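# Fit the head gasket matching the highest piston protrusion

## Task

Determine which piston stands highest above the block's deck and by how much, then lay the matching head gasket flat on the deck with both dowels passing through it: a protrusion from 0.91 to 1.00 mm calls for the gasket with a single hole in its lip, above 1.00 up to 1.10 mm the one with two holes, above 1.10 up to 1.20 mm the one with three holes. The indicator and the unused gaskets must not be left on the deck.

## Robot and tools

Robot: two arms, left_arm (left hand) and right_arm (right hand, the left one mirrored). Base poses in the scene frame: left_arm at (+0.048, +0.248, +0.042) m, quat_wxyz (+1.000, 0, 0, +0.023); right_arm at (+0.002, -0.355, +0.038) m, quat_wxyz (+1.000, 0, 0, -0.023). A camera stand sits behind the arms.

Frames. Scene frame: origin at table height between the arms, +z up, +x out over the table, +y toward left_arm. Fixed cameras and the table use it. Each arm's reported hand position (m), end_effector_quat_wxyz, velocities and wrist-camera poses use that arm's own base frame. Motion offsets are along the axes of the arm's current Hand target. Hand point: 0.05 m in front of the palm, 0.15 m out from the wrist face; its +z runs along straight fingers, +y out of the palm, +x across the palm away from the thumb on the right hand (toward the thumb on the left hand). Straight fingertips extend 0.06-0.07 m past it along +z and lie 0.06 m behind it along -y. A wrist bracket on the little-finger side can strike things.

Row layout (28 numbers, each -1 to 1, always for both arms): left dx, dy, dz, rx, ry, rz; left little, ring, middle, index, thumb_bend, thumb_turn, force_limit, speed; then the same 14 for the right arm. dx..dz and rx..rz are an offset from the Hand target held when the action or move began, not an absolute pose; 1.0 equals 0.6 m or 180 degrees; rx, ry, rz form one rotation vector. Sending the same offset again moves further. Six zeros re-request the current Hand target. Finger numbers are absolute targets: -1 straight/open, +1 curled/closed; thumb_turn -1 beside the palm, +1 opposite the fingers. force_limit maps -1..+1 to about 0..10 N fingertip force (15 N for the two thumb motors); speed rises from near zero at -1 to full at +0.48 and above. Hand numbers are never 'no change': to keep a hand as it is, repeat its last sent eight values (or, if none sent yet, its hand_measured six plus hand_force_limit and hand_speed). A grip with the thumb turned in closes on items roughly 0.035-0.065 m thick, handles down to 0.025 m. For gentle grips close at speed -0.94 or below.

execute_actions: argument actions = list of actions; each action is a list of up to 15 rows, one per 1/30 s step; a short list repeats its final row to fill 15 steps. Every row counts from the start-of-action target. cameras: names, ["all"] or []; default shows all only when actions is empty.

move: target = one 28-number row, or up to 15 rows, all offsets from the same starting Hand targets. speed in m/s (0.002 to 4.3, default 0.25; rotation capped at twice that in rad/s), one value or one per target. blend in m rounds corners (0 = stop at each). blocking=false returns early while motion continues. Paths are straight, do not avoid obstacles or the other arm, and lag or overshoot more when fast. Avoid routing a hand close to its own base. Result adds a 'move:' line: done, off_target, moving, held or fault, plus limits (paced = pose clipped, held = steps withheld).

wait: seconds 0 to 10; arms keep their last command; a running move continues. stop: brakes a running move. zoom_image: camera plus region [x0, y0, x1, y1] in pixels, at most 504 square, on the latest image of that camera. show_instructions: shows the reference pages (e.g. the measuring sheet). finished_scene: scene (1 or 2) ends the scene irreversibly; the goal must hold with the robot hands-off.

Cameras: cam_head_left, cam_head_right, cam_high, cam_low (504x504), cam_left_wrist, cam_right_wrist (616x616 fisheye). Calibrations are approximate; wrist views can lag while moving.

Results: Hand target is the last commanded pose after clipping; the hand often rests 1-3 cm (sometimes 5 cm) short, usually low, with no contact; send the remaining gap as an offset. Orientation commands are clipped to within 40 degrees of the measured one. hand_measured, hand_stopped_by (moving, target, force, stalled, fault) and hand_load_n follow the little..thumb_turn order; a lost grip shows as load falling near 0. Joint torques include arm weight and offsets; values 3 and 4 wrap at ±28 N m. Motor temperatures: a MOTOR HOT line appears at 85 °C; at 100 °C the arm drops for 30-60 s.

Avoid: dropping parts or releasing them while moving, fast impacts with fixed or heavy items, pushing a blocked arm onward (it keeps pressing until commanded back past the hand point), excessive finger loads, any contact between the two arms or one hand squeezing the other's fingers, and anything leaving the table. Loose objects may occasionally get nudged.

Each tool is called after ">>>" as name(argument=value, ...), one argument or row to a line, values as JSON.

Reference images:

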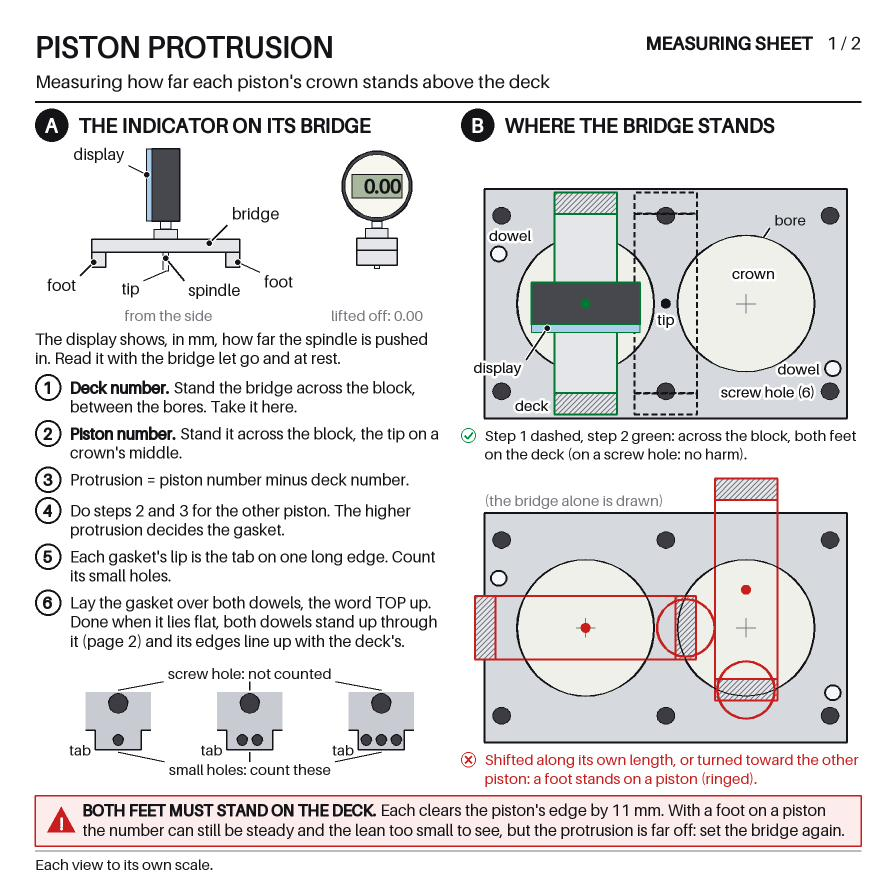

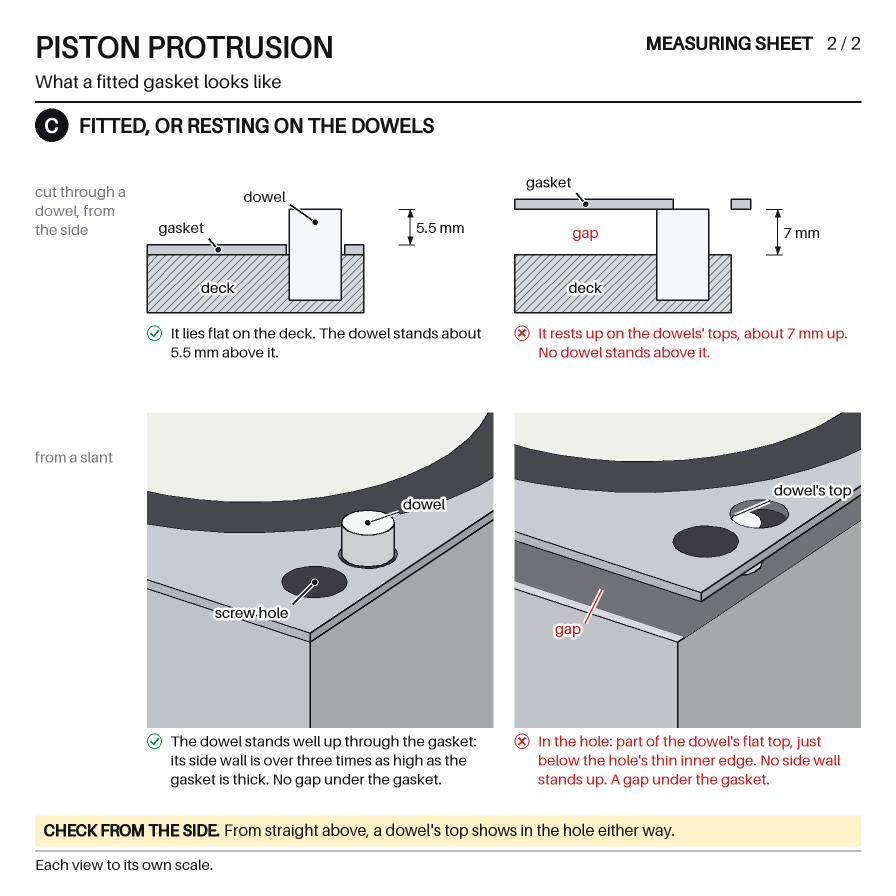

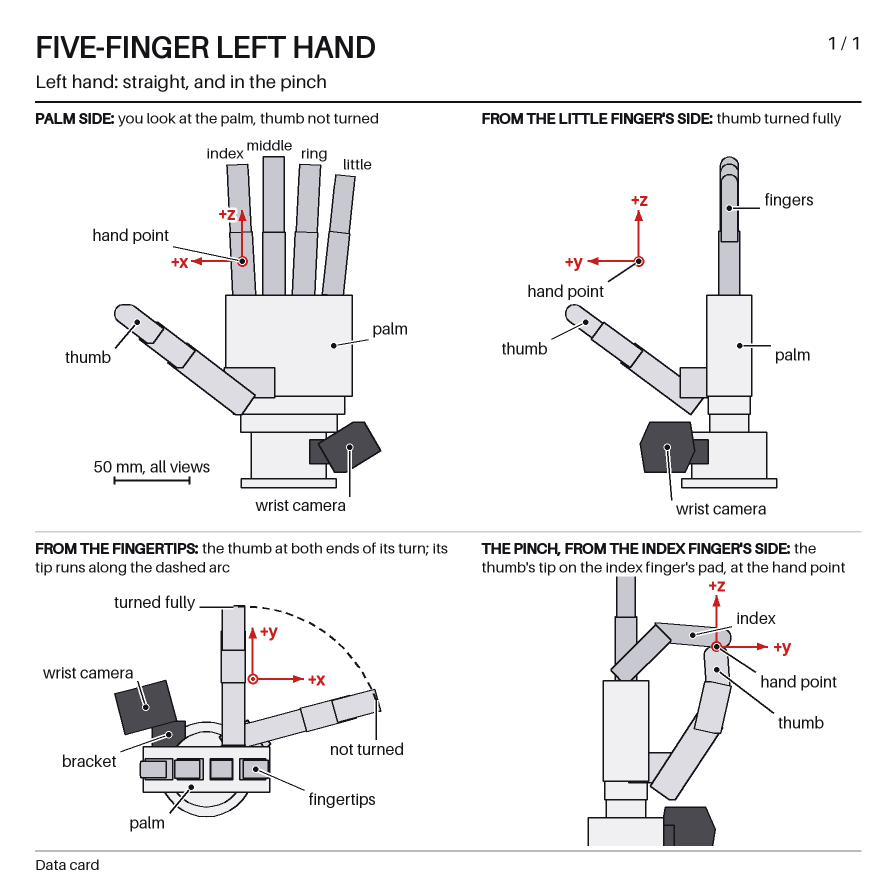

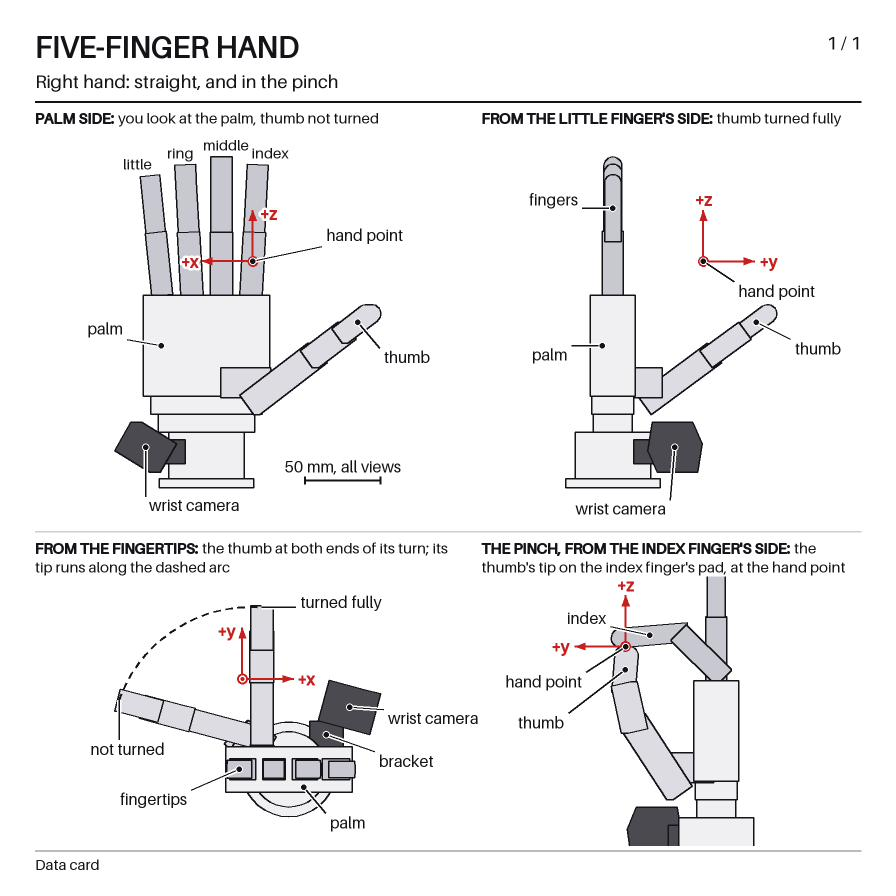

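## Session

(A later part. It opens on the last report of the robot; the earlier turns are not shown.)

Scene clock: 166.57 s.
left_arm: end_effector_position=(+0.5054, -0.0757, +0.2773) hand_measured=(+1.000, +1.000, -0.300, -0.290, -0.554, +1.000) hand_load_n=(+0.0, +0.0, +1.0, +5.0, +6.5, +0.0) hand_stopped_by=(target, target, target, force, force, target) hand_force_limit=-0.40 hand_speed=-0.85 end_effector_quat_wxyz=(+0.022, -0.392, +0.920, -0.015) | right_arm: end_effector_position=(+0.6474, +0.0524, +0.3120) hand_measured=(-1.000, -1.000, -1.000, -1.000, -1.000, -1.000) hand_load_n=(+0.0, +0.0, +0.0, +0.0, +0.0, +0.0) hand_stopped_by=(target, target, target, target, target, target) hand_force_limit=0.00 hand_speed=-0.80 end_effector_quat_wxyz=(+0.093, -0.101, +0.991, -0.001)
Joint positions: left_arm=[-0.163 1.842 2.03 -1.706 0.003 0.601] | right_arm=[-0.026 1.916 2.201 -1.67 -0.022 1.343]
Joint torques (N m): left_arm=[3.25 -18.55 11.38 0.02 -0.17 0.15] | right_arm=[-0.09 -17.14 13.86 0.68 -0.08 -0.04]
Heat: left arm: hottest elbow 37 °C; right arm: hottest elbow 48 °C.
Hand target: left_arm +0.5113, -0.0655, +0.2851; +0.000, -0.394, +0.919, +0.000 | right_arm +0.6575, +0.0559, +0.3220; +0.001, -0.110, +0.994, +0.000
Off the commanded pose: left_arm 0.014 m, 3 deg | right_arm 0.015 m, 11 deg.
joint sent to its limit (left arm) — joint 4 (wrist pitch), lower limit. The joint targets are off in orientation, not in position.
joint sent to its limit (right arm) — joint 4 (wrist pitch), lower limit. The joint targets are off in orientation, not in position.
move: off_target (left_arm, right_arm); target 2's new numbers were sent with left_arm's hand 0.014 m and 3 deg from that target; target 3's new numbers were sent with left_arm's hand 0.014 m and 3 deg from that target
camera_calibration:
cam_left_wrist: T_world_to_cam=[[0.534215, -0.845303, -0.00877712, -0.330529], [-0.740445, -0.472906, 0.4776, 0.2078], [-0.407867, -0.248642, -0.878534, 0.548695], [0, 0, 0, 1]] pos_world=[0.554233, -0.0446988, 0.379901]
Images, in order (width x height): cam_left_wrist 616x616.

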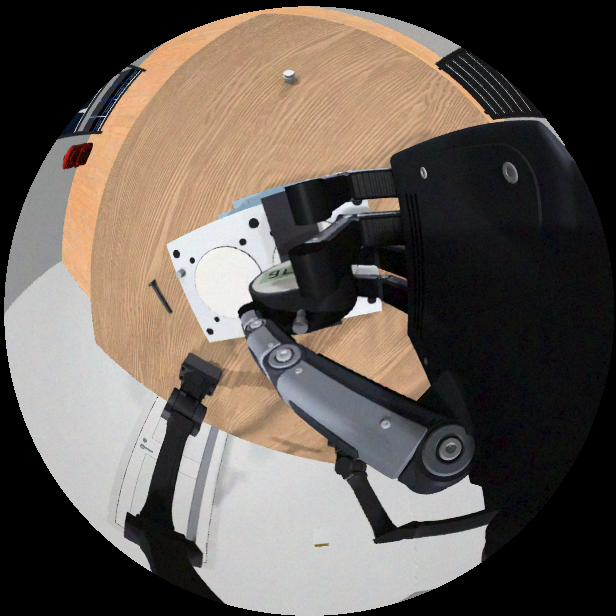

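>>> move(
  target=[
    [0.0,0.0,0.0,0,0,0,1,1,0.1,-0.2,0.3,1,-0.4,-0.85, 0,0,0,0,0,0,-1,-1,-1,-1,-1,-1,0,-0.8],
    [0.0,0.0,-0.045,0,0,0,1,1,0.1,-0.2,0.3,1,-0.4,-0.85, 0,0,0,0,0,0,-1,-1,-1,-1,-1,-1,0,-0.8],
  ],
  speed=0.08,
  cameras=["cam_left_wrist","cam_low"],
)

>>> zoom_image(
  camera="cam_left_wrist",
  region=[150, 140, 430, 390],
)

>>> zoom_image(
  camera="cam_low",
  region=[280, 100, 380, 200],
)

Scene clock: 168.33 s.
left_arm: end_effector_position=(+0.5054, -0.0755, +0.2775) hand_measured=(+1.000, +1.000, -0.290, -0.290, -0.554, +1.000) hand_load_n=(+0.0, +0.0, +5.5, +3.0, +8.5, +1.0) hand_stopped_by=(target, target, force, force, force, target) hand_force_limit=-0.40 hand_speed=-0.85 end_effector_quat_wxyz=(+0.022, -0.392, +0.919, -0.016) | right_arm: end_effector_position=(+0.6474, +0.0524, +0.3120) hand_measured=(-1.000, -1.000, -1.000, -1.000, -1.000, -1.000) hand_load_n=(+0.0, +0.0, +0.0, +0.0, +0.0, +0.0) hand_stopped_by=(target, target, target, target, target, target) hand_force_limit=0.00 hand_speed=-0.80 end_effector_quat_wxyz=(+0.093, -0.101, +0.991, -0.001)
Joint positions: left_arm=[-0.163 1.841 2.03 -1.706 0.003 0.601] | right_arm=[-0.026 1.916 2.201 -1.67 -0.022 1.343]
Joint torques (N m): left_arm=[3.14 -21.83 13.41 0.02 -0.23 0.15] | right_arm=[-0.21 -17.2 13.79 0.68 -0.09 -0.04]
Heat: left arm: hottest elbow 37 °C; right arm: hottest elbow 48 °C.
Hand target: left_arm +0.5112, -0.0655, +0.3121; +0.000, -0.394, +0.919, +0.000 | right_arm +0.6575, +0.0559, +0.3220; +0.001, -0.110, +0.994, +0.000
Off the commanded pose: left_arm 0.037 m, 3 deg | right_arm 0.015 m, 11 deg.
joint sent to its limit (left arm) — joint 4 (wrist pitch), lower limit. The joint targets are off in orientation, not in position.
joint sent to its limit (right arm) — joint 4 (wrist pitch), lower limit. The joint targets are off in orientation, not in position.
move: off_target (left_arm, right_arm)
camera_calibration:
cam_left_wrist: T_world_to_cam=[[0.534535, -0.845104, -0.00845004, -0.330598], [-0.740453, -0.473116, 0.477378, 0.207805], [-0.407432, -0.248919, -0.878657, 0.548674], [0, 0, 0, 1]] pos_world=[0.554134, -0.0444984, 0.380102]
Images, in order (width x height): cam_low 504x504, cam_left_wrist 616x616.

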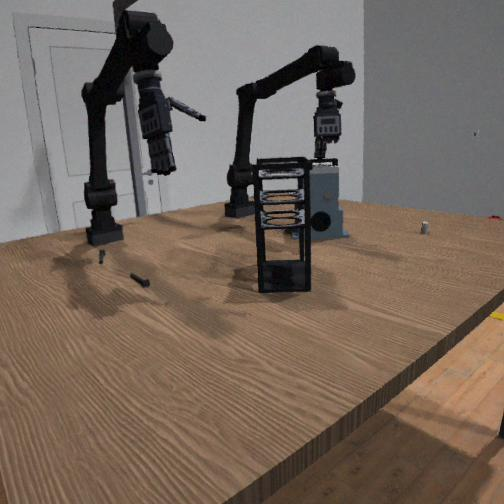

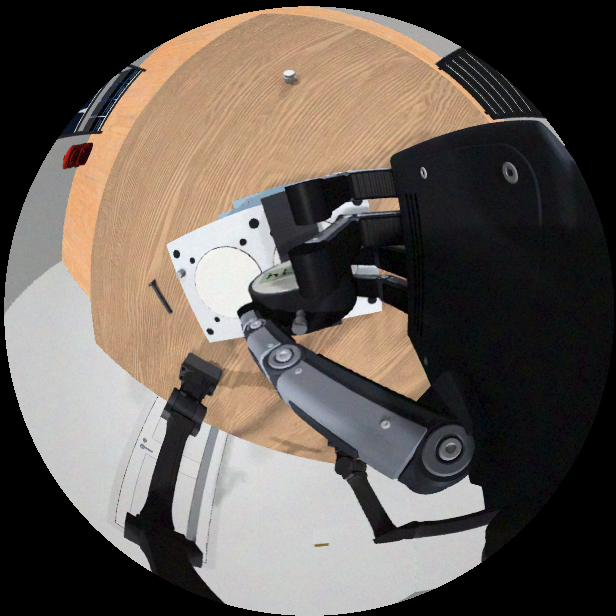

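Scaled by 1.800 from the camera's 616x616 image, which has a finer 880x880 frame.

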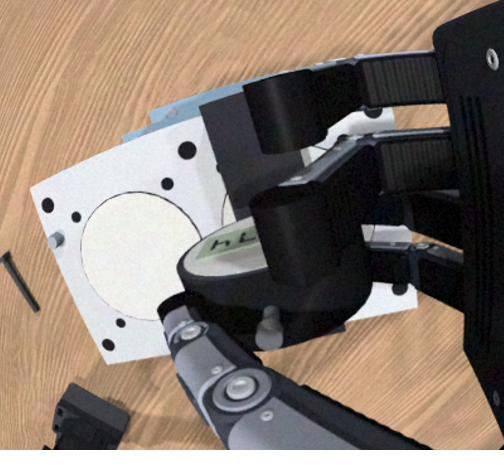

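Scaled by 5.040 from the camera's 504x504 image, which has a finer 720x720 frame.

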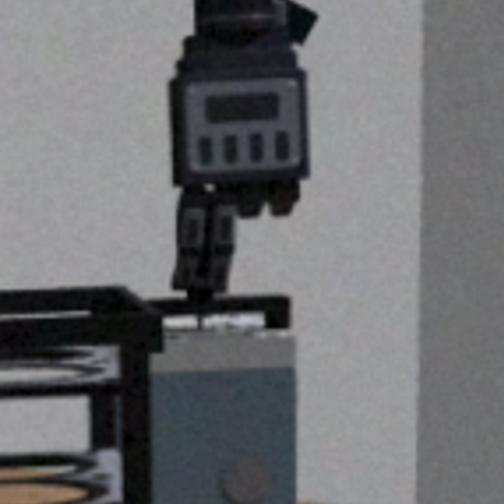

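>>> move(
  target=[
    [0.0,0.0,-0.03,0,0,0,1,1,0.1,-0.2,0.3,1,-0.4,-0.85, 0,0,0,0,0,0,-1,-1,-1,-1,-1,-1,0,-0.8],
  ],
  speed=0.08,
)

Scene clock: 170.27 s.
left_arm: end_effector_position=(+0.5032, -0.0729, +0.2859) hand_measured=(+1.000, +1.000, -0.290, -0.290, -0.554, +1.000) hand_load_n=(+0.0, +0.0, +6.0, +3.5, +8.0, +1.0) hand_stopped_by=(target, target, force, force, force, target) hand_force_limit=-0.40 hand_speed=-0.85 end_effector_quat_wxyz=(+0.030, -0.393, +0.919, -0.019) | right_arm: end_effector_position=(+0.6474, +0.0524, +0.3120) hand_measured=(-1.000, -1.000, -1.000, -1.000, -1.000, -1.000) hand_load_n=(+0.0, +0.0, +0.0, +0.0, +0.0, +0.0) hand_stopped_by=(target, target, target, target, target, target) hand_force_limit=0.00 hand_speed=-0.80 end_effector_quat_wxyz=(+0.093, -0.101, +0.991, -0.001)
Joint positions: left_arm=[-0.16 1.824 2.03 -1.706 0 0.602] | right_arm=[-0.026 1.916 2.201 -1.67 -0.022 1.343]
Joint torques (N m): left_arm=[2.9 -22.12 15.05 0.06 -0.16 0.13] | right_arm=[-0.09 -17.26 13.86 0.69 -0.07 -0.03]
Heat: left arm: hottest elbow 38 °C; right arm: hottest elbow 48 °C.
Hand target: left_arm +0.5112, -0.0655, +0.3301; +0.000, -0.394, +0.919, +0.000 | right_arm +0.6575, +0.0559, +0.3220; +0.001, -0.110, +0.994, +0.000
Off the commanded pose: left_arm 0.046 m, 4 deg | right_arm 0.015 m, 11 deg.
joint sent to its limit (left arm) — joint 4 (wrist pitch), lower limit. The joint targets are off in position and orientation.
joint sent to its limit (right arm) — joint 4 (wrist pitch), lower limit. The joint targets are off in orientation, not in position.
move: off_target (left_arm, right_arm)

>>> move(
  target=[
    [0.0217,0.1087,-0.005,0,0,0,1,1,0.1,-0.2,0.3,1,-0.4,-0.85, 0,0,0,0,0,0,-1,-1,-1,-1,-1,-1,0,-0.8],
  ],
  speed=0.08,
  cameras=["cam_left_wrist","cam_low"],
)

>>> zoom_image(
  camera="cam_left_wrist",
  region=[180, 140, 460, 390],
)

>>> zoom_image(
  camera="cam_low",
  region=[280, 100, 380, 200],
)

Scene clock: 172.67 s.
left_arm: end_effector_position=(+0.4629, -0.0383, +0.3171) hand_measured=(+1.000, +1.000, -0.290, -0.290, -0.554, +1.000) hand_load_n=(+0.0, +0.0, +6.0, +3.5, +8.5, +1.0) hand_stopped_by=(target, target, force, force, force, target) hand_force_limit=-0.40 hand_speed=-0.85 end_effector_quat_wxyz=(+0.046, -0.393, +0.918, -0.026) | right_arm: end_effector_position=(+0.6474, +0.0524, +0.3120) hand_measured=(-1.000, -1.000, -1.000, -1.000, -1.000, -1.000) hand_load_n=(+0.0, +0.0, +0.0, +0.0, +0.0, +0.0) hand_stopped_by=(target, target, target, target, target, target) hand_force_limit=0.00 hand_speed=-0.80 end_effector_quat_wxyz=(+0.093, -0.101, +0.991, -0.001)
Joint positions: left_arm=[-0.108 1.681 1.923 -1.706 0 0.654] | right_arm=[-0.026 1.916 2.201 -1.67 -0.022 1.343]
Joint torques (N m): left_arm=[2.84 -19.14 9.22 0.13 -0.14 0.11] | right_arm=[-0.5 -17.14 13.81 0.68 -0.08 -0.03]
Heat: left arm: hottest elbow 38 °C; right arm: hottest elbow 49 °C.
Hand target: left_arm +0.4550, -0.0301, +0.3330; +0.000, -0.394, +0.919, +0.000 | right_arm +0.6575, +0.0559, +0.3220; +0.001, -0.110, +0.994, +0.000
Off the commanded pose: left_arm 0.020 m, 6 deg | right_arm 0.015 m, 11 deg.
joint sent to its limit (left arm) — joint 4 (wrist pitch), lower limit. The joint targets are off in orientation, not in position.
joint sent to its limit (right arm) — joint 4 (wrist pitch), lower limit. The joint targets are off in orientation, not in position.
move: off_target (left_arm, right_arm)
camera_calibration:
cam_left_wrist: T_world_to_cam=[[0.536779, -0.843481, 0.0201878, -0.286152], [-0.763521, -0.475433, 0.437034, 0.198403], [-0.359032, -0.250005, -0.899218, 0.55935], [0, 0, 0, 1]] pos_world=[0.50591, -0.00719598, 0.422045]
Images, in order (width x height): cam_low 504x504, cam_left_wrist 616x616.

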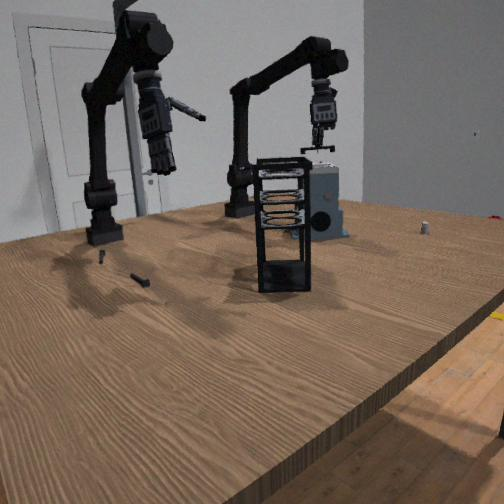

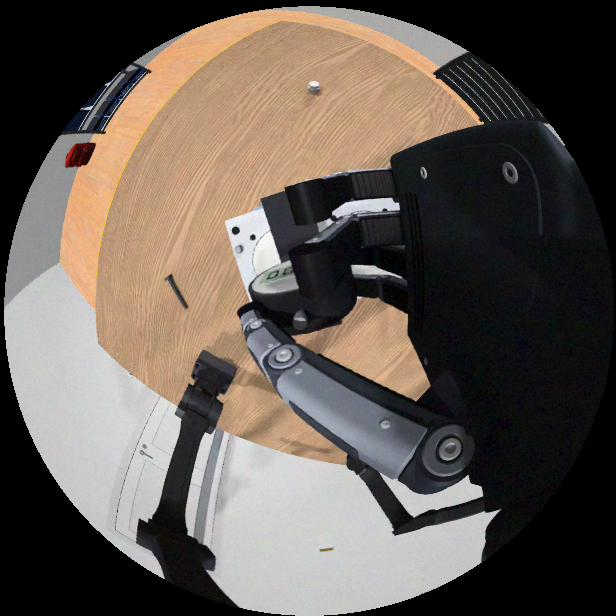

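Scaled by 1.800 from the camera's 616x616 image, which has a finer 880x880 frame.

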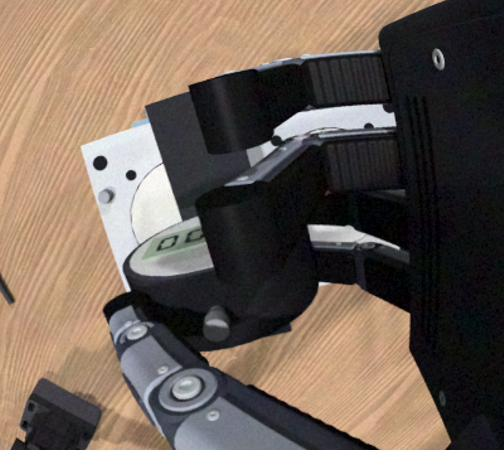

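Scaled by 5.040 from the camera's 504x504 image, which has a finer 720x720 frame.

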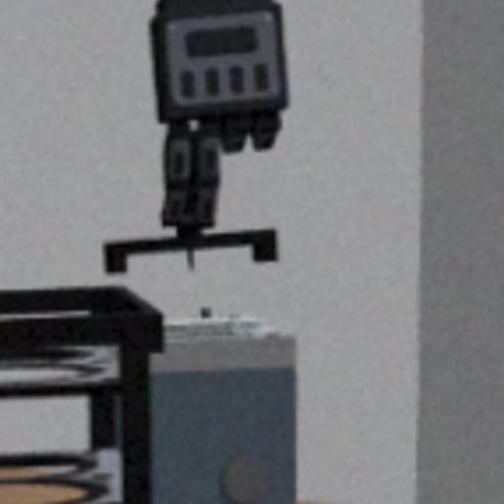

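>>> move(
  target=[
    [-0.0023,0.0137,0.0633,0,0,0,1,1,0.1,-0.2,0.3,1,-0.4,-0.85, 0,0,0,0,0,0,-1,-1,-1,-1,-1,-1,0,-0.8],
  ],
  speed=0.06,
)

Scene clock: 174.70 s.
left_arm: end_effector_position=(+0.4510, -0.0307, +0.2958) hand_measured=(+1.000, +1.000, -0.290, -0.290, -0.554, +1.000) hand_load_n=(+0.0, +0.0, +6.0, +3.5, +8.5, +1.0) hand_stopped_by=(target, target, force, force, force, target) hand_force_limit=-0.40 hand_speed=-0.85 end_effector_quat_wxyz=(+0.018, -0.393, +0.919, -0.010) | right_arm: end_effector_position=(+0.6474, +0.0524, +0.3120) hand_measured=(-1.000, -1.000, -1.000, -1.000, -1.000, -1.000) hand_load_n=(+0.0, +0.0, +0.0, +0.0, -0.5, +0.0) hand_stopped_by=(target, target, target, target, target, target) hand_force_limit=0.00 hand_speed=-0.80 end_effector_quat_wxyz=(+0.093, -0.101, +0.991, -0.001)
Joint positions: left_arm=[-0.096 1.681 1.858 -1.706 0 0.666] | right_arm=[-0.026 1.916 2.201 -1.67 -0.022 1.343]
Joint torques (N m): left_arm=[2.9 -16.03 9.18 0.01 -0.04 0.17] | right_arm=[-0.44 -16.97 13.87 0.75 -0.07 -0.04]
Heat: left arm: hottest elbow 38 °C; right arm: hottest elbow 49 °C.
Hand target: left_arm +0.4501, -0.0234, +0.2951; +0.000, -0.394, +0.919, +0.000 | right_arm +0.6575, +0.0559, +0.3220; +0.001, -0.110, +0.994, +0.000
Off the commanded pose: left_arm 0.007 m, 2 deg | right_arm 0.015 m, 11 deg.
joint sent to its limit (left arm) — joint 4 (wrist pitch), lower limit. The joint targets still meet the commanded pose.
joint sent to its limit (right arm) — joint 4 (wrist pitch), lower limit. The joint targets are off in orientation, not in position.
move: off_target (right_arm)

>>> move(
  target=[
    [-0.0067,-0.0037,0.0333,0,0,0,1,1,0.1,-0.2,0.3,1,-0.4,-0.85, 0,0,0,0,0,0,-1,-1,-1,-1,-1,-1,0,-0.8],
  ],
  speed=0.05,
  cameras=["cam_left_wrist"],
)

>>> zoom_image(
  camera="cam_left_wrist",
  region=[180, 140, 460, 390],
)

Scene clock: 175.90 s.
left_arm: end_effector_position=(+0.4515, -0.0288, +0.2807) hand_measured=(+1.000, +1.000, -0.290, -0.290, -0.554, +1.000) hand_load_n=(+0.0, +0.0, +6.0, +3.5, +8.5, +1.0) hand_stopped_by=(target, target, force, force, force, target) hand_force_limit=-0.40 hand_speed=-0.85 end_effector_quat_wxyz=(+0.004, -0.394, +0.919, -0.002) | right_arm: end_effector_position=(+0.6474, +0.0524, +0.3120) hand_measured=(-1.000, -1.000, -1.000, -1.000, -1.000, -1.000) hand_load_n=(+0.0, +0.0, +0.0, +0.0, +0.0, +0.0) hand_stopped_by=(target, target, target, target, target, target) hand_force_limit=0.00 hand_speed=-0.80 end_effector_quat_wxyz=(+0.093, -0.101, +0.991, -0.001)
Joint positions: left_arm=[-0.092 1.7 1.837 -1.699 0 0.67] | right_arm=[-0.026 1.916 2.201 -1.67 -0.022 1.343]
Joint torques (N m): left_arm=[2.96 -15.27 9.2 0.35 -0.02 0.11] | right_arm=[-0.03 -17.14 13.85 0.7 -0.08 -0.04]
Heat: left arm: hottest elbow 38 °C; right arm: hottest elbow 49 °C.
Hand target: left_arm +0.4544, -0.0221, +0.2751; +0.000, -0.394, +0.919, +0.000 | right_arm +0.6575, +0.0559, +0.3220; +0.001, -0.110, +0.994, +0.000
Off the commanded pose: left_arm 0.009 m, 0 deg | right_arm 0.015 m, 11 deg.
joint sent to its limit (right arm) — joint 4 (wrist pitch), lower limit. The joint targets are off in orientation, not in position.
move: off_target (right_arm)
camera_calibration:
cam_left_wrist: T_world_to_cam=[[0.53555, -0.843528, -0.0405882, -0.253696], [-0.717892, -0.480044, 0.504172, 0.170647], [-0.444767, -0.240871, -0.862649, 0.553739], [0, 0, 0, 1]] pos_world=[0.504658, 0.00129869, 0.38135]
Images, in order (width x height): cam_left_wrist 616x616.

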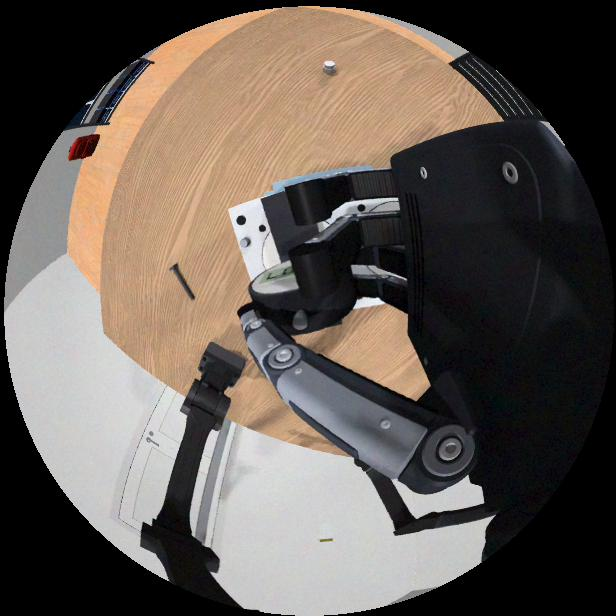

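Scaled by 1.800 from the camera's 616x616 image, which has a finer 880x880 frame.

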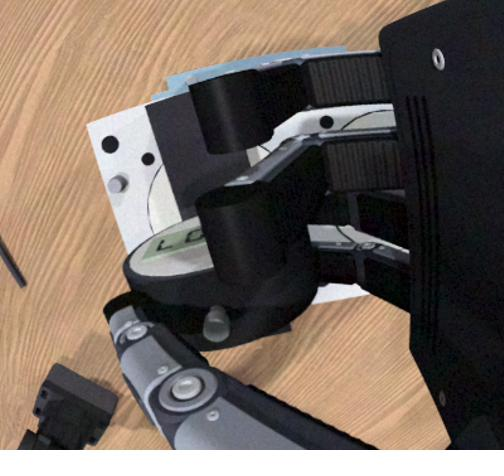

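>>> move(
  target=[
    [-0.0129,-0.0039,-0.012,0,0,0,1,1,0.1,-0.2,0.3,1,-0.4,-0.85, 0,0,0,0,0,0,-1,-1,-1,-1,-1,-1,0,-0.8],
  ],
  speed=0.05,
)

Scene clock: 177.17 s.
left_arm: end_effector_position=(+0.4523, -0.0266, +0.2786) hand_measured=(+1.000, +1.000, -0.290, -0.290, -0.554, +1.000) hand_load_n=(+0.0, +0.0, +5.5, +3.0, +8.5, +1.5) hand_stopped_by=(target, target, force, force, force, target) hand_force_limit=-0.40 hand_speed=-0.85 end_effector_quat_wxyz=(+0.001, -0.393, +0.919, -0.001) | right_arm: end_effector_position=(+0.6474, +0.0524, +0.3120) hand_measured=(-1.000, -1.000, -1.000, -1.000, -1.000, -1.000) hand_load_n=(+0.0, +0.0, +0.0, +0.0, +0.0, +0.0) hand_stopped_by=(target, target, target, target, target, target) hand_force_limit=0.00 hand_speed=-0.80 end_effector_quat_wxyz=(+0.093, -0.101, +0.991, -0.001)
Joint positions: left_arm=[-0.087 1.705 1.837 -1.7 0.001 0.675] | right_arm=[-0.026 1.916 2.201 -1.67 -0.022 1.343]
Joint torques (N m): left_arm=[3.19 -14.68 12.46 -0.36 -0.1 0.16] | right_arm=[-0.09 -17.26 13.86 0.73 -0.09 -0.02]
Heat: left arm: hottest elbow 38 °C; right arm: hottest elbow 49 °C.
Hand target: left_arm +0.4615, -0.0180, +0.2822; +0.000, -0.394, +0.919, +0.000 | right_arm +0.6575, +0.0559, +0.3220; +0.001, -0.110, +0.994, +0.000
Off the commanded pose: left_arm 0.013 m, 0 deg | right_arm 0.015 m, 11 deg.
joint sent to its limit (left arm) — joint 4 (wrist pitch), lower limit. The joint targets still meet the commanded pose.
joint sent to its limit (right arm) — joint 4 (wrist pitch), lower limit. The joint targets are off in orientation, not in position.
move: off_target (left_arm, right_arm)

>>> move(
  target=[
    [0.0,0.0,0.006,0,0,0,1,1,-0.28,-0.28,-1,1,0.0,-0.6, 0,0,0,0,0,0,-1,-1,-1,-1,-1,-1,0,-0.8],
    [0.0,0.0,0.006,0,0,0,1,1,-0.3,-0.3,-1,-1,0.0,-0.3, 0,0,0,0,0,0,-1,-1,-1,-1,-1,-1,0,-0.8],
    [-0.007,-0.067,-0.006,0,0,0,1,1,-0.3,-0.3,-1,-1,0.0,-0.6, 0,0,0,0,0,0,-1,-1,-1,-1,-1,-1,0,-0.8],
  ],
  speed=0.06,
  cameras=["cam_left_wrist"],
)

>>> zoom_image(
  camera="cam_left_wrist",
  region=[150, 170, 430, 400],
)

Scene clock: 183.03 s.
left_arm: end_effector_position=(+0.4773, -0.0347, +0.2786) hand_measured=(+1.000, +1.000, -0.300, -0.300, -1.000, -1.000) hand_load_n=(+0.0, +0.0, +0.0, +0.0, +0.0, +0.0) hand_stopped_by=(target, target, target, target, target, target) hand_force_limit=0.00 hand_speed=-0.60 end_effector_quat_wxyz=(+0.009, -0.393, +0.919, -0.005) | right_arm: end_effector_position=(+0.6474, +0.0524, +0.3120) hand_measured=(-1.000, -1.000, -1.000, -1.000, -1.000, -1.000) hand_load_n=(-0.5, +0.0, +0.0, +0.0, +0.0, +0.0) hand_stopped_by=(target, target, target, target, target, target) hand_force_limit=0.00 hand_speed=-0.80 end_effector_quat_wxyz=(+0.093, -0.101, +0.991, -0.001)
Joint positions: left_arm=[-0.098 1.766 1.922 -1.706 0.001 0.664] | right_arm=[-0.026 1.916 2.201 -1.67 -0.022 1.343]
Joint torques (N m): left_arm=[1.03 -14.86 14.5 -0.02 -0.1 -0.13] | right_arm=[-0.15 -17.14 13.9 0.73 -0.08 -0.04]
Heat: left arm: hottest elbow 39 °C; right arm: hottest elbow 49 °C.
Hand target: left_arm +0.4934, -0.0427, +0.2860; +0.000, -0.394, +0.919, +0.000 | right_arm +0.6575, +0.0559, +0.3220; +0.001, -0.110, +0.994, +0.000
Off the commanded pose: left_arm 0.019 m, 1 deg | right_arm 0.015 m, 11 deg.
joint sent to its limit (left arm) — joint 4 (wrist pitch), lower limit. The joint targets are off in orientation, not in position.
joint sent to its limit (right arm) — joint 4 (wrist pitch), lower limit. The joint targets are off in orientation, not in position.
move: off_target (left_arm, right_arm); target 2's new numbers were sent with left_arm's hand 0.012 m and 0 deg from that target; target 3's new numbers were sent with left_arm's hand 0.019 m and 1 deg from that target
camera_calibration:
cam_left_wrist: T_world_to_cam=[[0.53523, -0.844053, -0.0332141, -0.274457], [-0.724016, -0.478657, 0.496676, 0.192413], [-0.435119, -0.241789, -0.8673, 0.558567], [0, 0, 0, 1]] pos_world=[0.529251, -0.00450137, 0.379762]
Images, in order (width x height): cam_left_wrist 616x616.

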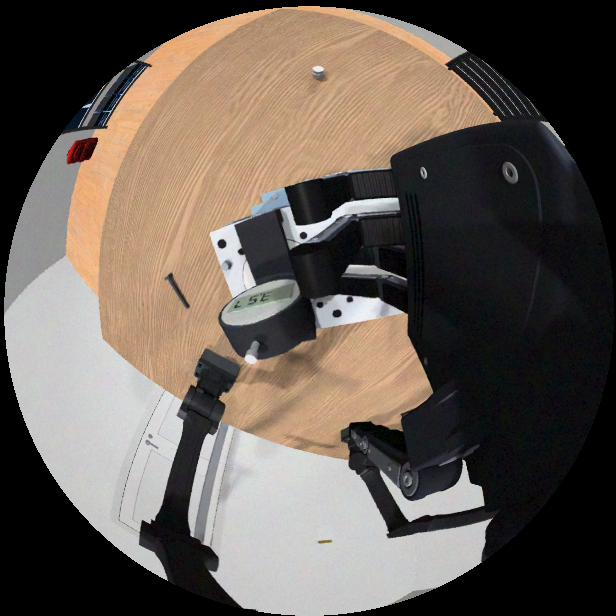

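Scaled by 1.800 from the camera's 616x616 image, which has a finer 880x880 frame.

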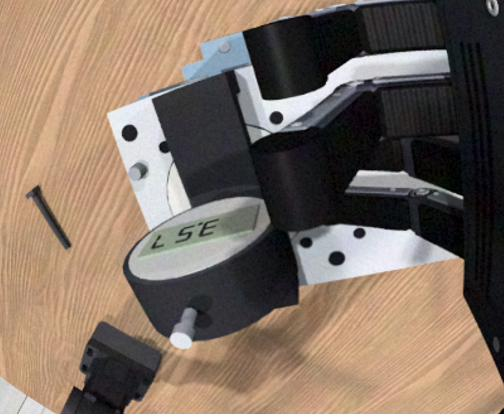

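>>> move(
  target=[
    [-0.03,-0.04,-0.01,0,0,0,1,1,-0.3,-0.3,-1,-1,0.0,-0.6, 0,0,0,0,0,0,-1,-1,-1,-1,-1,-1,0,-0.8],
  ],
  speed=0.1,
  cameras=["cam_left_wrist","cam_high"],
)

>>> zoom_image(
  camera="cam_left_wrist",
  region=[140, 210, 340, 380],
)

>>> zoom_image(
  camera="cam_high",
  region=[290, 100, 430, 300],
)

Scene clock: 184.57 s.
left_arm: end_effector_position=(+0.5079, -0.0374, +0.2848) hand_measured=(+1.000, +1.000, -0.300, -0.300, -1.000, -1.000) hand_load_n=(+0.0, +0.0, +0.0, +0.0, +0.0, -0.5) hand_stopped_by=(target, target, target, target, target, target) hand_force_limit=0.00 hand_speed=-0.60 end_effector_quat_wxyz=(+0.030, -0.393, +0.919, -0.016) | right_arm: end_effector_position=(+0.6474, +0.0524, +0.3120) hand_measured=(-1.000, -1.000, -1.000, -1.000, -1.000, -1.000) hand_load_n=(+0.0, +0.0, +0.0, +0.0, +0.0, +0.0) hand_stopped_by=(target, target, target, target, target, target) hand_force_limit=0.00 hand_speed=-0.80 end_effector_quat_wxyz=(+0.093, -0.101, +0.991, -0.001)
Joint positions: left_arm=[-0.098 1.826 2.029 -1.706 -0.001 0.664] | right_arm=[-0.026 1.916 2.201 -1.67 -0.022 1.343]
Joint torques (N m): left_arm=[0.91 -16.03 14.5 0.08 -0.1 -0.12] | right_arm=[-0.26 -17.38 13.82 0.68 -0.07 -0.01]
Heat: left arm: hottest elbow 39 °C; right arm: hottest elbow 49 °C.
Hand target: left_arm +0.5232, -0.0462, +0.2920; +0.000, -0.394, +0.919, +0.000 | right_arm +0.6575, +0.0559, +0.3220; +0.001, -0.110, +0.994, +0.000
Off the commanded pose: left_arm 0.019 m, 4 deg | right_arm 0.015 m, 11 deg.
joint sent to its limit (left arm) — joint 4 (wrist pitch), lower limit. The joint targets are off in orientation, not in position.
joint sent to its limit (right arm) — joint 4 (wrist pitch), lower limit. The joint targets are off in orientation, not in position.
move: off_target (left_arm, right_arm)
camera_calibration:
cam_left_wrist: T_world_to_cam=[[0.536264, -0.844034, -0.00528176, -0.301361], [-0.746603, -0.477261, 0.463472, 0.23105], [-0.393707, -0.2446, -0.886096, 0.560868], [0, 0, 0, 1]] pos_world=[0.554929, -0.00689973, 0.388306]
Images, in order (width x height): cam_high 504x504, cam_left_wrist 616x616.

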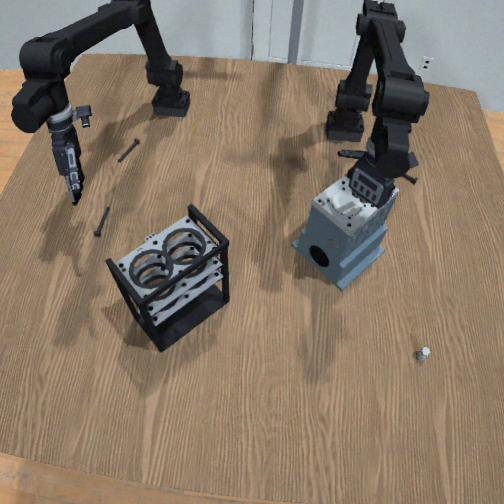

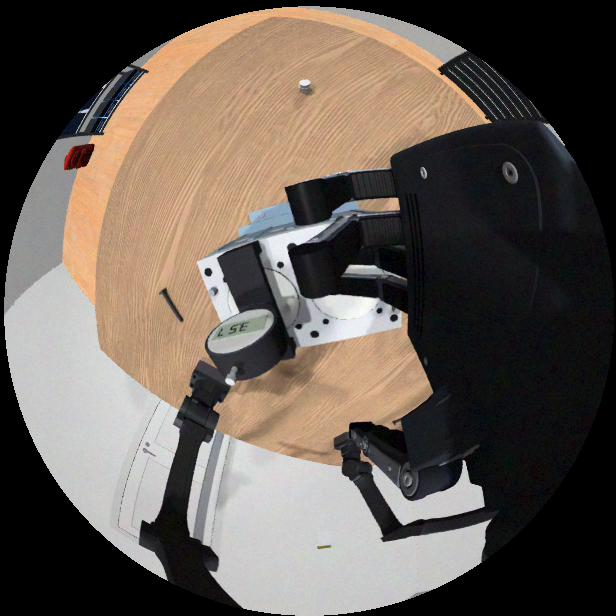

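Scaled by 2.520 from the camera's 616x616 image, which has a finer 880x880 frame.

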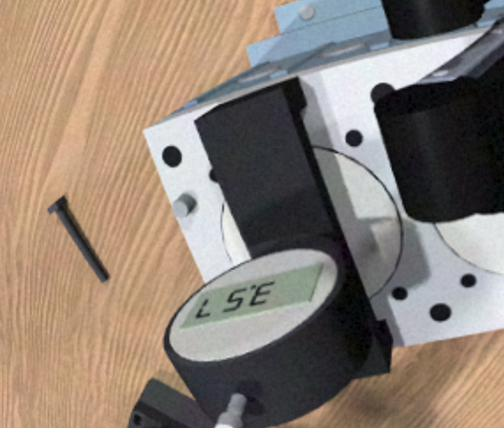

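Scaled by 2.520 from the camera's 504x504 image, which has a finer 720x720 frame.

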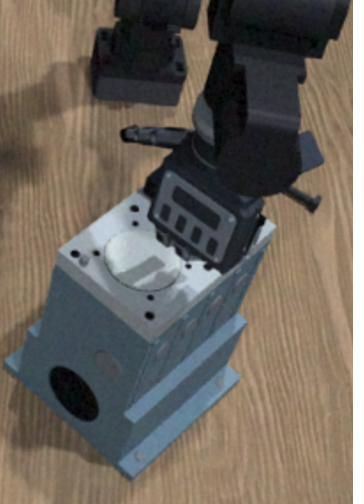

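>>> move(
  target=[
    [0.03,0.04,0.01,0,0,0,1,1,-0.3,-0.3,-1,-1,0.0,-0.6, 0,0,0,0,0,0,-1,-1,-1,-1,-1,-1,0,-0.8],
    [0.0578,0.1175,0.009,0,0,0,1,1,-0.3,-0.3,-1,-1,0.0,-0.6, 0,0,0,0,0,0,-1,-1,-1,-1,-1,-1,0,-0.8],
  ],
  speed=0.08,
  cameras=["cam_left_wrist"],
)

>>> zoom_image(
  camera="cam_left_wrist",
  region=[180, 140, 430, 390],
)

Scene clock: 187.67 s.
left_arm: end_effector_position=(+0.4545, -0.0301, +0.2811) hand_measured=(+1.000, +1.000, -0.300, -0.300, -1.000, -1.000) hand_load_n=(+0.0, +0.0, +0.0, +0.0, +0.0, +0.0) hand_stopped_by=(target, target, target, target, target, target) hand_force_limit=0.00 hand_speed=-0.60 end_effector_quat_wxyz=(+0.003, -0.394, +0.919, -0.001) | right_arm: end_effector_position=(+0.6474, +0.0524, +0.3120) hand_measured=(-1.000, -1.000, -1.000, -1.000, -1.000, -1.000) hand_load_n=(-0.5, +0.0, +0.0, +0.0, +0.0, +0.0) hand_stopped_by=(target, target, target, target, target, target) hand_force_limit=0.00 hand_speed=-0.80 end_effector_quat_wxyz=(+0.093, -0.101, +0.991, -0.001)
Joint positions: left_arm=[-0.094 1.711 1.852 -1.706 -0.001 0.667] | right_arm=[-0.026 1.916 2.201 -1.67 -0.022 1.343]
Joint torques (N m): left_arm=[2.9 -18.2 8.42 -0.06 0.03 0.14] | right_arm=[-0.15 -17.14 13.83 0.69 -0.08 -0.04]
Heat: left arm: hottest elbow 39 °C; right arm: hottest elbow 49 °C.
Hand target: left_arm +0.4483, -0.0227, +0.2864; +0.000, -0.394, +0.919, +0.000 | right_arm +0.6575, +0.0559, +0.3220; +0.001, -0.110, +0.994, +0.000
Off the commanded pose: left_arm 0.011 m, 0 deg | right_arm 0.015 m, 11 deg.
joint sent to its limit (left arm) — joint 4 (wrist pitch), lower limit. The joint targets still meet the commanded pose.
joint sent to its limit (right arm) — joint 4 (wrist pitch), lower limit. The joint targets are off in orientation, not in position.
move: off_target (left_arm, right_arm)
camera_calibration:
cam_left_wrist: T_world_to_cam=[[0.53573, -0.843264, -0.0435813, -0.255529], [-0.716069, -0.481063, 0.50579, 0.170582], [-0.44748, -0.23976, -0.861555, 0.556041], [0, 0, 0, 1]] pos_world=[0.50786, -0.000101653, 0.381645]
Images, in order (width x height): cam_left_wrist 616x616.

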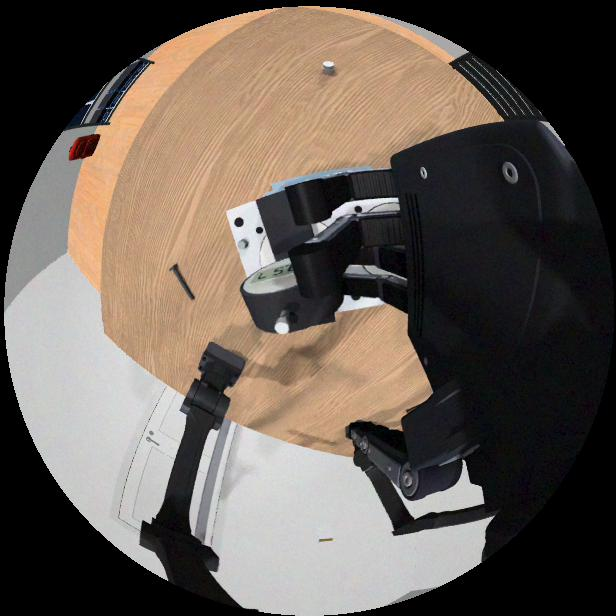

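Scaled by 2.016 from the camera's 616x616 image, which has a finer 880x880 frame.

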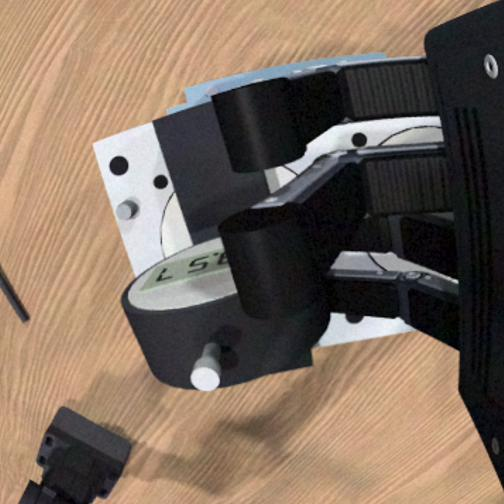

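>>> move(
  target=[
    [-0.003,0.015,0.005,0,0,0,1,1,-0.3,-0.3,-1,-1,0.0,0.0, 0,0,0,0,0,0,-1,-1,-1,-1,-1,-1,0,-0.8],
  ],
  speed=0.08,
  cameras=["cam_left_wrist"],
)

>>> zoom_image(
  camera="cam_left_wrist",
  region=[180, 140, 430, 390],
)

Scene clock: 188.97 s.
left_arm: end_effector_position=(+0.4495, -0.0241, +0.2781) hand_measured=(+1.000, +1.000, -0.300, -0.300, -1.000, -1.000) hand_load_n=(+0.0, +0.0, +0.5, +0.0, +0.0, +0.0) hand_stopped_by=(target, target, target, target, target, target) hand_force_limit=0.00 hand_speed=0.00 end_effector_quat_wxyz=(-0.003, -0.393, +0.920, +0.001) | right_arm: end_effector_position=(+0.6474, +0.0524, +0.3120) hand_measured=(-1.000, -1.000, -1.000, -1.000, -1.000, -1.000) hand_load_n=(+0.0, +0.0, +0.0, +0.0, +0.0, +0.0) hand_stopped_by=(target, target, target, target, target, target) hand_force_limit=0.00 hand_speed=-0.80 end_effector_quat_wxyz=(+0.093, -0.101, +0.991, -0.001)
Joint positions: left_arm=[-0.083 1.704 1.832 -1.706 0.001 0.68] | right_arm=[-0.026 1.916 2.201 -1.67 -0.022 1.343]
Joint torques (N m): left_arm=[3.08 -18.61 8.21 0.09 -0.04 0.08] | right_arm=[-0.21 -16.97 13.81 0.68 -0.09 -0.05]
Heat: left arm: hottest elbow 39 °C; right arm: hottest elbow 49 °C.
Hand target: left_arm +0.4430, -0.0151, +0.2835; +0.000, -0.394, +0.919, +0.000 | right_arm +0.6575, +0.0559, +0.3220; +0.001, -0.110, +0.994, +0.000
Off the commanded pose: left_arm 0.012 m, 0 deg | right_arm 0.015 m, 11 deg.
joint sent to its limit (right arm) — joint 4 (wrist pitch), lower limit. The joint targets are off in orientation, not in position.
move: off_target (left_arm, right_arm)
camera_calibration:
cam_left_wrist: T_world_to_cam=[[0.53385, -0.844102, -0.0499638, -0.245287], [-0.710341, -0.479739, 0.51504, 0.166305], [-0.458716, -0.239463, -0.855709, 0.556082], [0, 0, 0, 1]] pos_world=[0.504163, 0.00589724, 0.377935]
Images, in order (width x height): cam_left_wrist 616x616.

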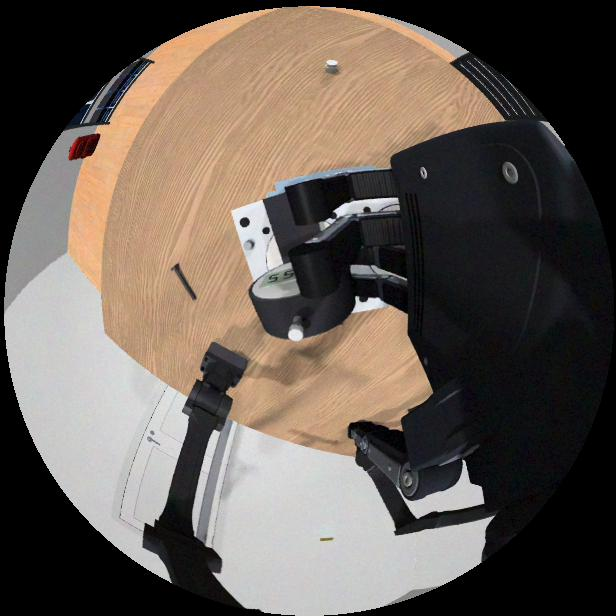

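Scaled by 2.016 from the camera's 616x616 image, which has a finer 880x880 frame.

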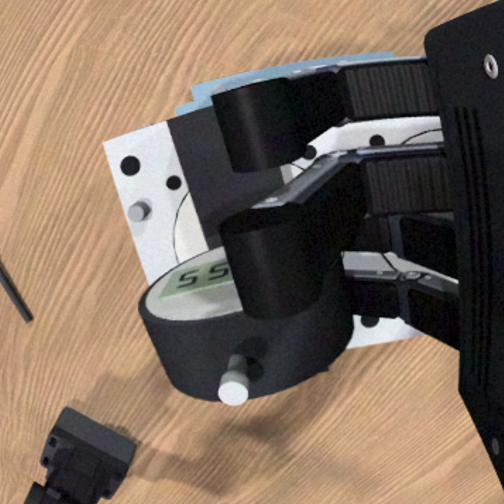

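>>> move(
  target=[
    [0.0,0.0,0.0,0,0,0,1,1,-0.3,-0.3,-1,1,0.1,0.0, 0,0,0,0,0,0,-1,-1,-1,-1,-1,-1,0,-0.8],
    [0.0,0.0,0.0,0,0,0,1,1,-0.3,-0.3,0.3,1,-0.4,-0.85, 0,0,0,0,0,0,-1,-1,-1,-1,-1,-1,0,-0.8],
    [0.0,0.0,0.0,0,0,0,1,1,-0.3,-0.2,0.3,1,-0.4,-0.85, 0,0,0,0,0,0,-1,-1,-1,-1,-1,-1,0,-0.8],
    [0.0,0.0,0.0,0,0,0,1,1,-0.2,-0.2,0.3,1,-0.4,-0.85, 0,0,0,0,0,0,-1,-1,-1,-1,-1,-1,0,-0.8],
  ],
  speed=0.08,
  cameras=["cam_left_wrist"],
)

>>> zoom_image(
  camera="cam_left_wrist",
  region=[180, 140, 430, 390],
)

Scene clock: 194.00 s.
left_arm: end_effector_position=(+0.4490, -0.0237, +0.2780) hand_measured=(+1.000, +1.000, -0.290, -0.290, -0.560, +1.000) hand_load_n=(+0.0, +0.0, +3.5, +4.5, +8.0, -0.5) hand_stopped_by=(target, target, force, force, force, target) hand_force_limit=-0.40 hand_speed=-0.85 end_effector_quat_wxyz=(-0.004, -0.392, +0.920, +0.001) | right_arm: end_effector_position=(+0.6474, +0.0524, +0.3120) hand_measured=(-1.000, -1.000, -1.000, -1.000, -1.000, -1.000) hand_load_n=(+0.0, +0.0, +0.0, +0.0, +0.0, +0.0) hand_stopped_by=(target, target, target, target, target, target) hand_force_limit=0.00 hand_speed=-0.80 end_effector_quat_wxyz=(+0.093, -0.101, +0.991, -0.001)
Joint positions: left_arm=[-0.082 1.702 1.83 -1.706 0.001 0.682] | right_arm=[-0.026 1.916 2.201 -1.67 -0.022 1.343]
Joint torques (N m): left_arm=[3.08 -18.43 8.38 0.08 -0.08 0.12] | right_arm=[-0.15 -17.2 13.82 0.7 -0.06 -0.03]
Heat: left arm: hottest elbow 39 °C; right arm: hottest elbow 49 °C.
Hand target: left_arm +0.4430, -0.0151, +0.2836; +0.000, -0.394, +0.919, +0.000 | right_arm +0.6575, +0.0559, +0.3220; +0.001, -0.110, +0.994, +0.000
Off the commanded pose: left_arm 0.012 m, 1 deg | right_arm 0.015 m, 11 deg.
joint sent to its limit (right arm) — joint 4 (wrist pitch), lower limit. The joint targets are off in orientation, not in position.
move: off_target (left_arm, right_arm); target 2's new numbers were sent with left_arm's hand 0.012 m and 1 deg from that target; target 3's new numbers were sent with left_arm's hand 0.012 m and 0 deg from that target; target 4's new numbers were sent with left_arm's hand 0.012 m and 1 deg from that target
camera_calibration:
cam_left_wrist: T_world_to_cam=[[0.532484, -0.844974, -0.0497898, -0.244202], [-0.71065, -0.478242, 0.516006, 0.166047], [-0.459823, -0.239382, -0.855137, 0.55614], [0, 0, 0, 1]] pos_world=[0.503761, 0.00619621, 0.377735]
Images, in order (width x height): cam_left_wrist 616x616.

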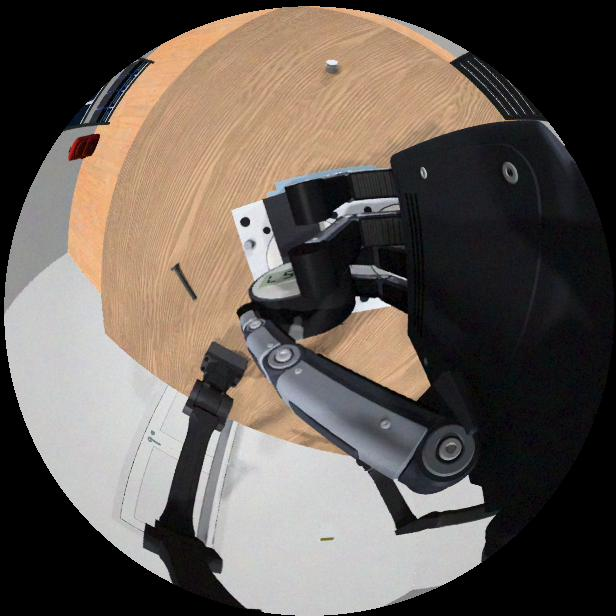

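Scaled by 2.016 from the camera's 616x616 image, which has a finer 880x880 frame.

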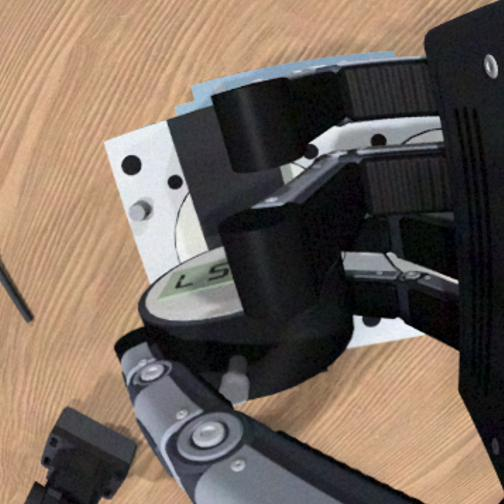

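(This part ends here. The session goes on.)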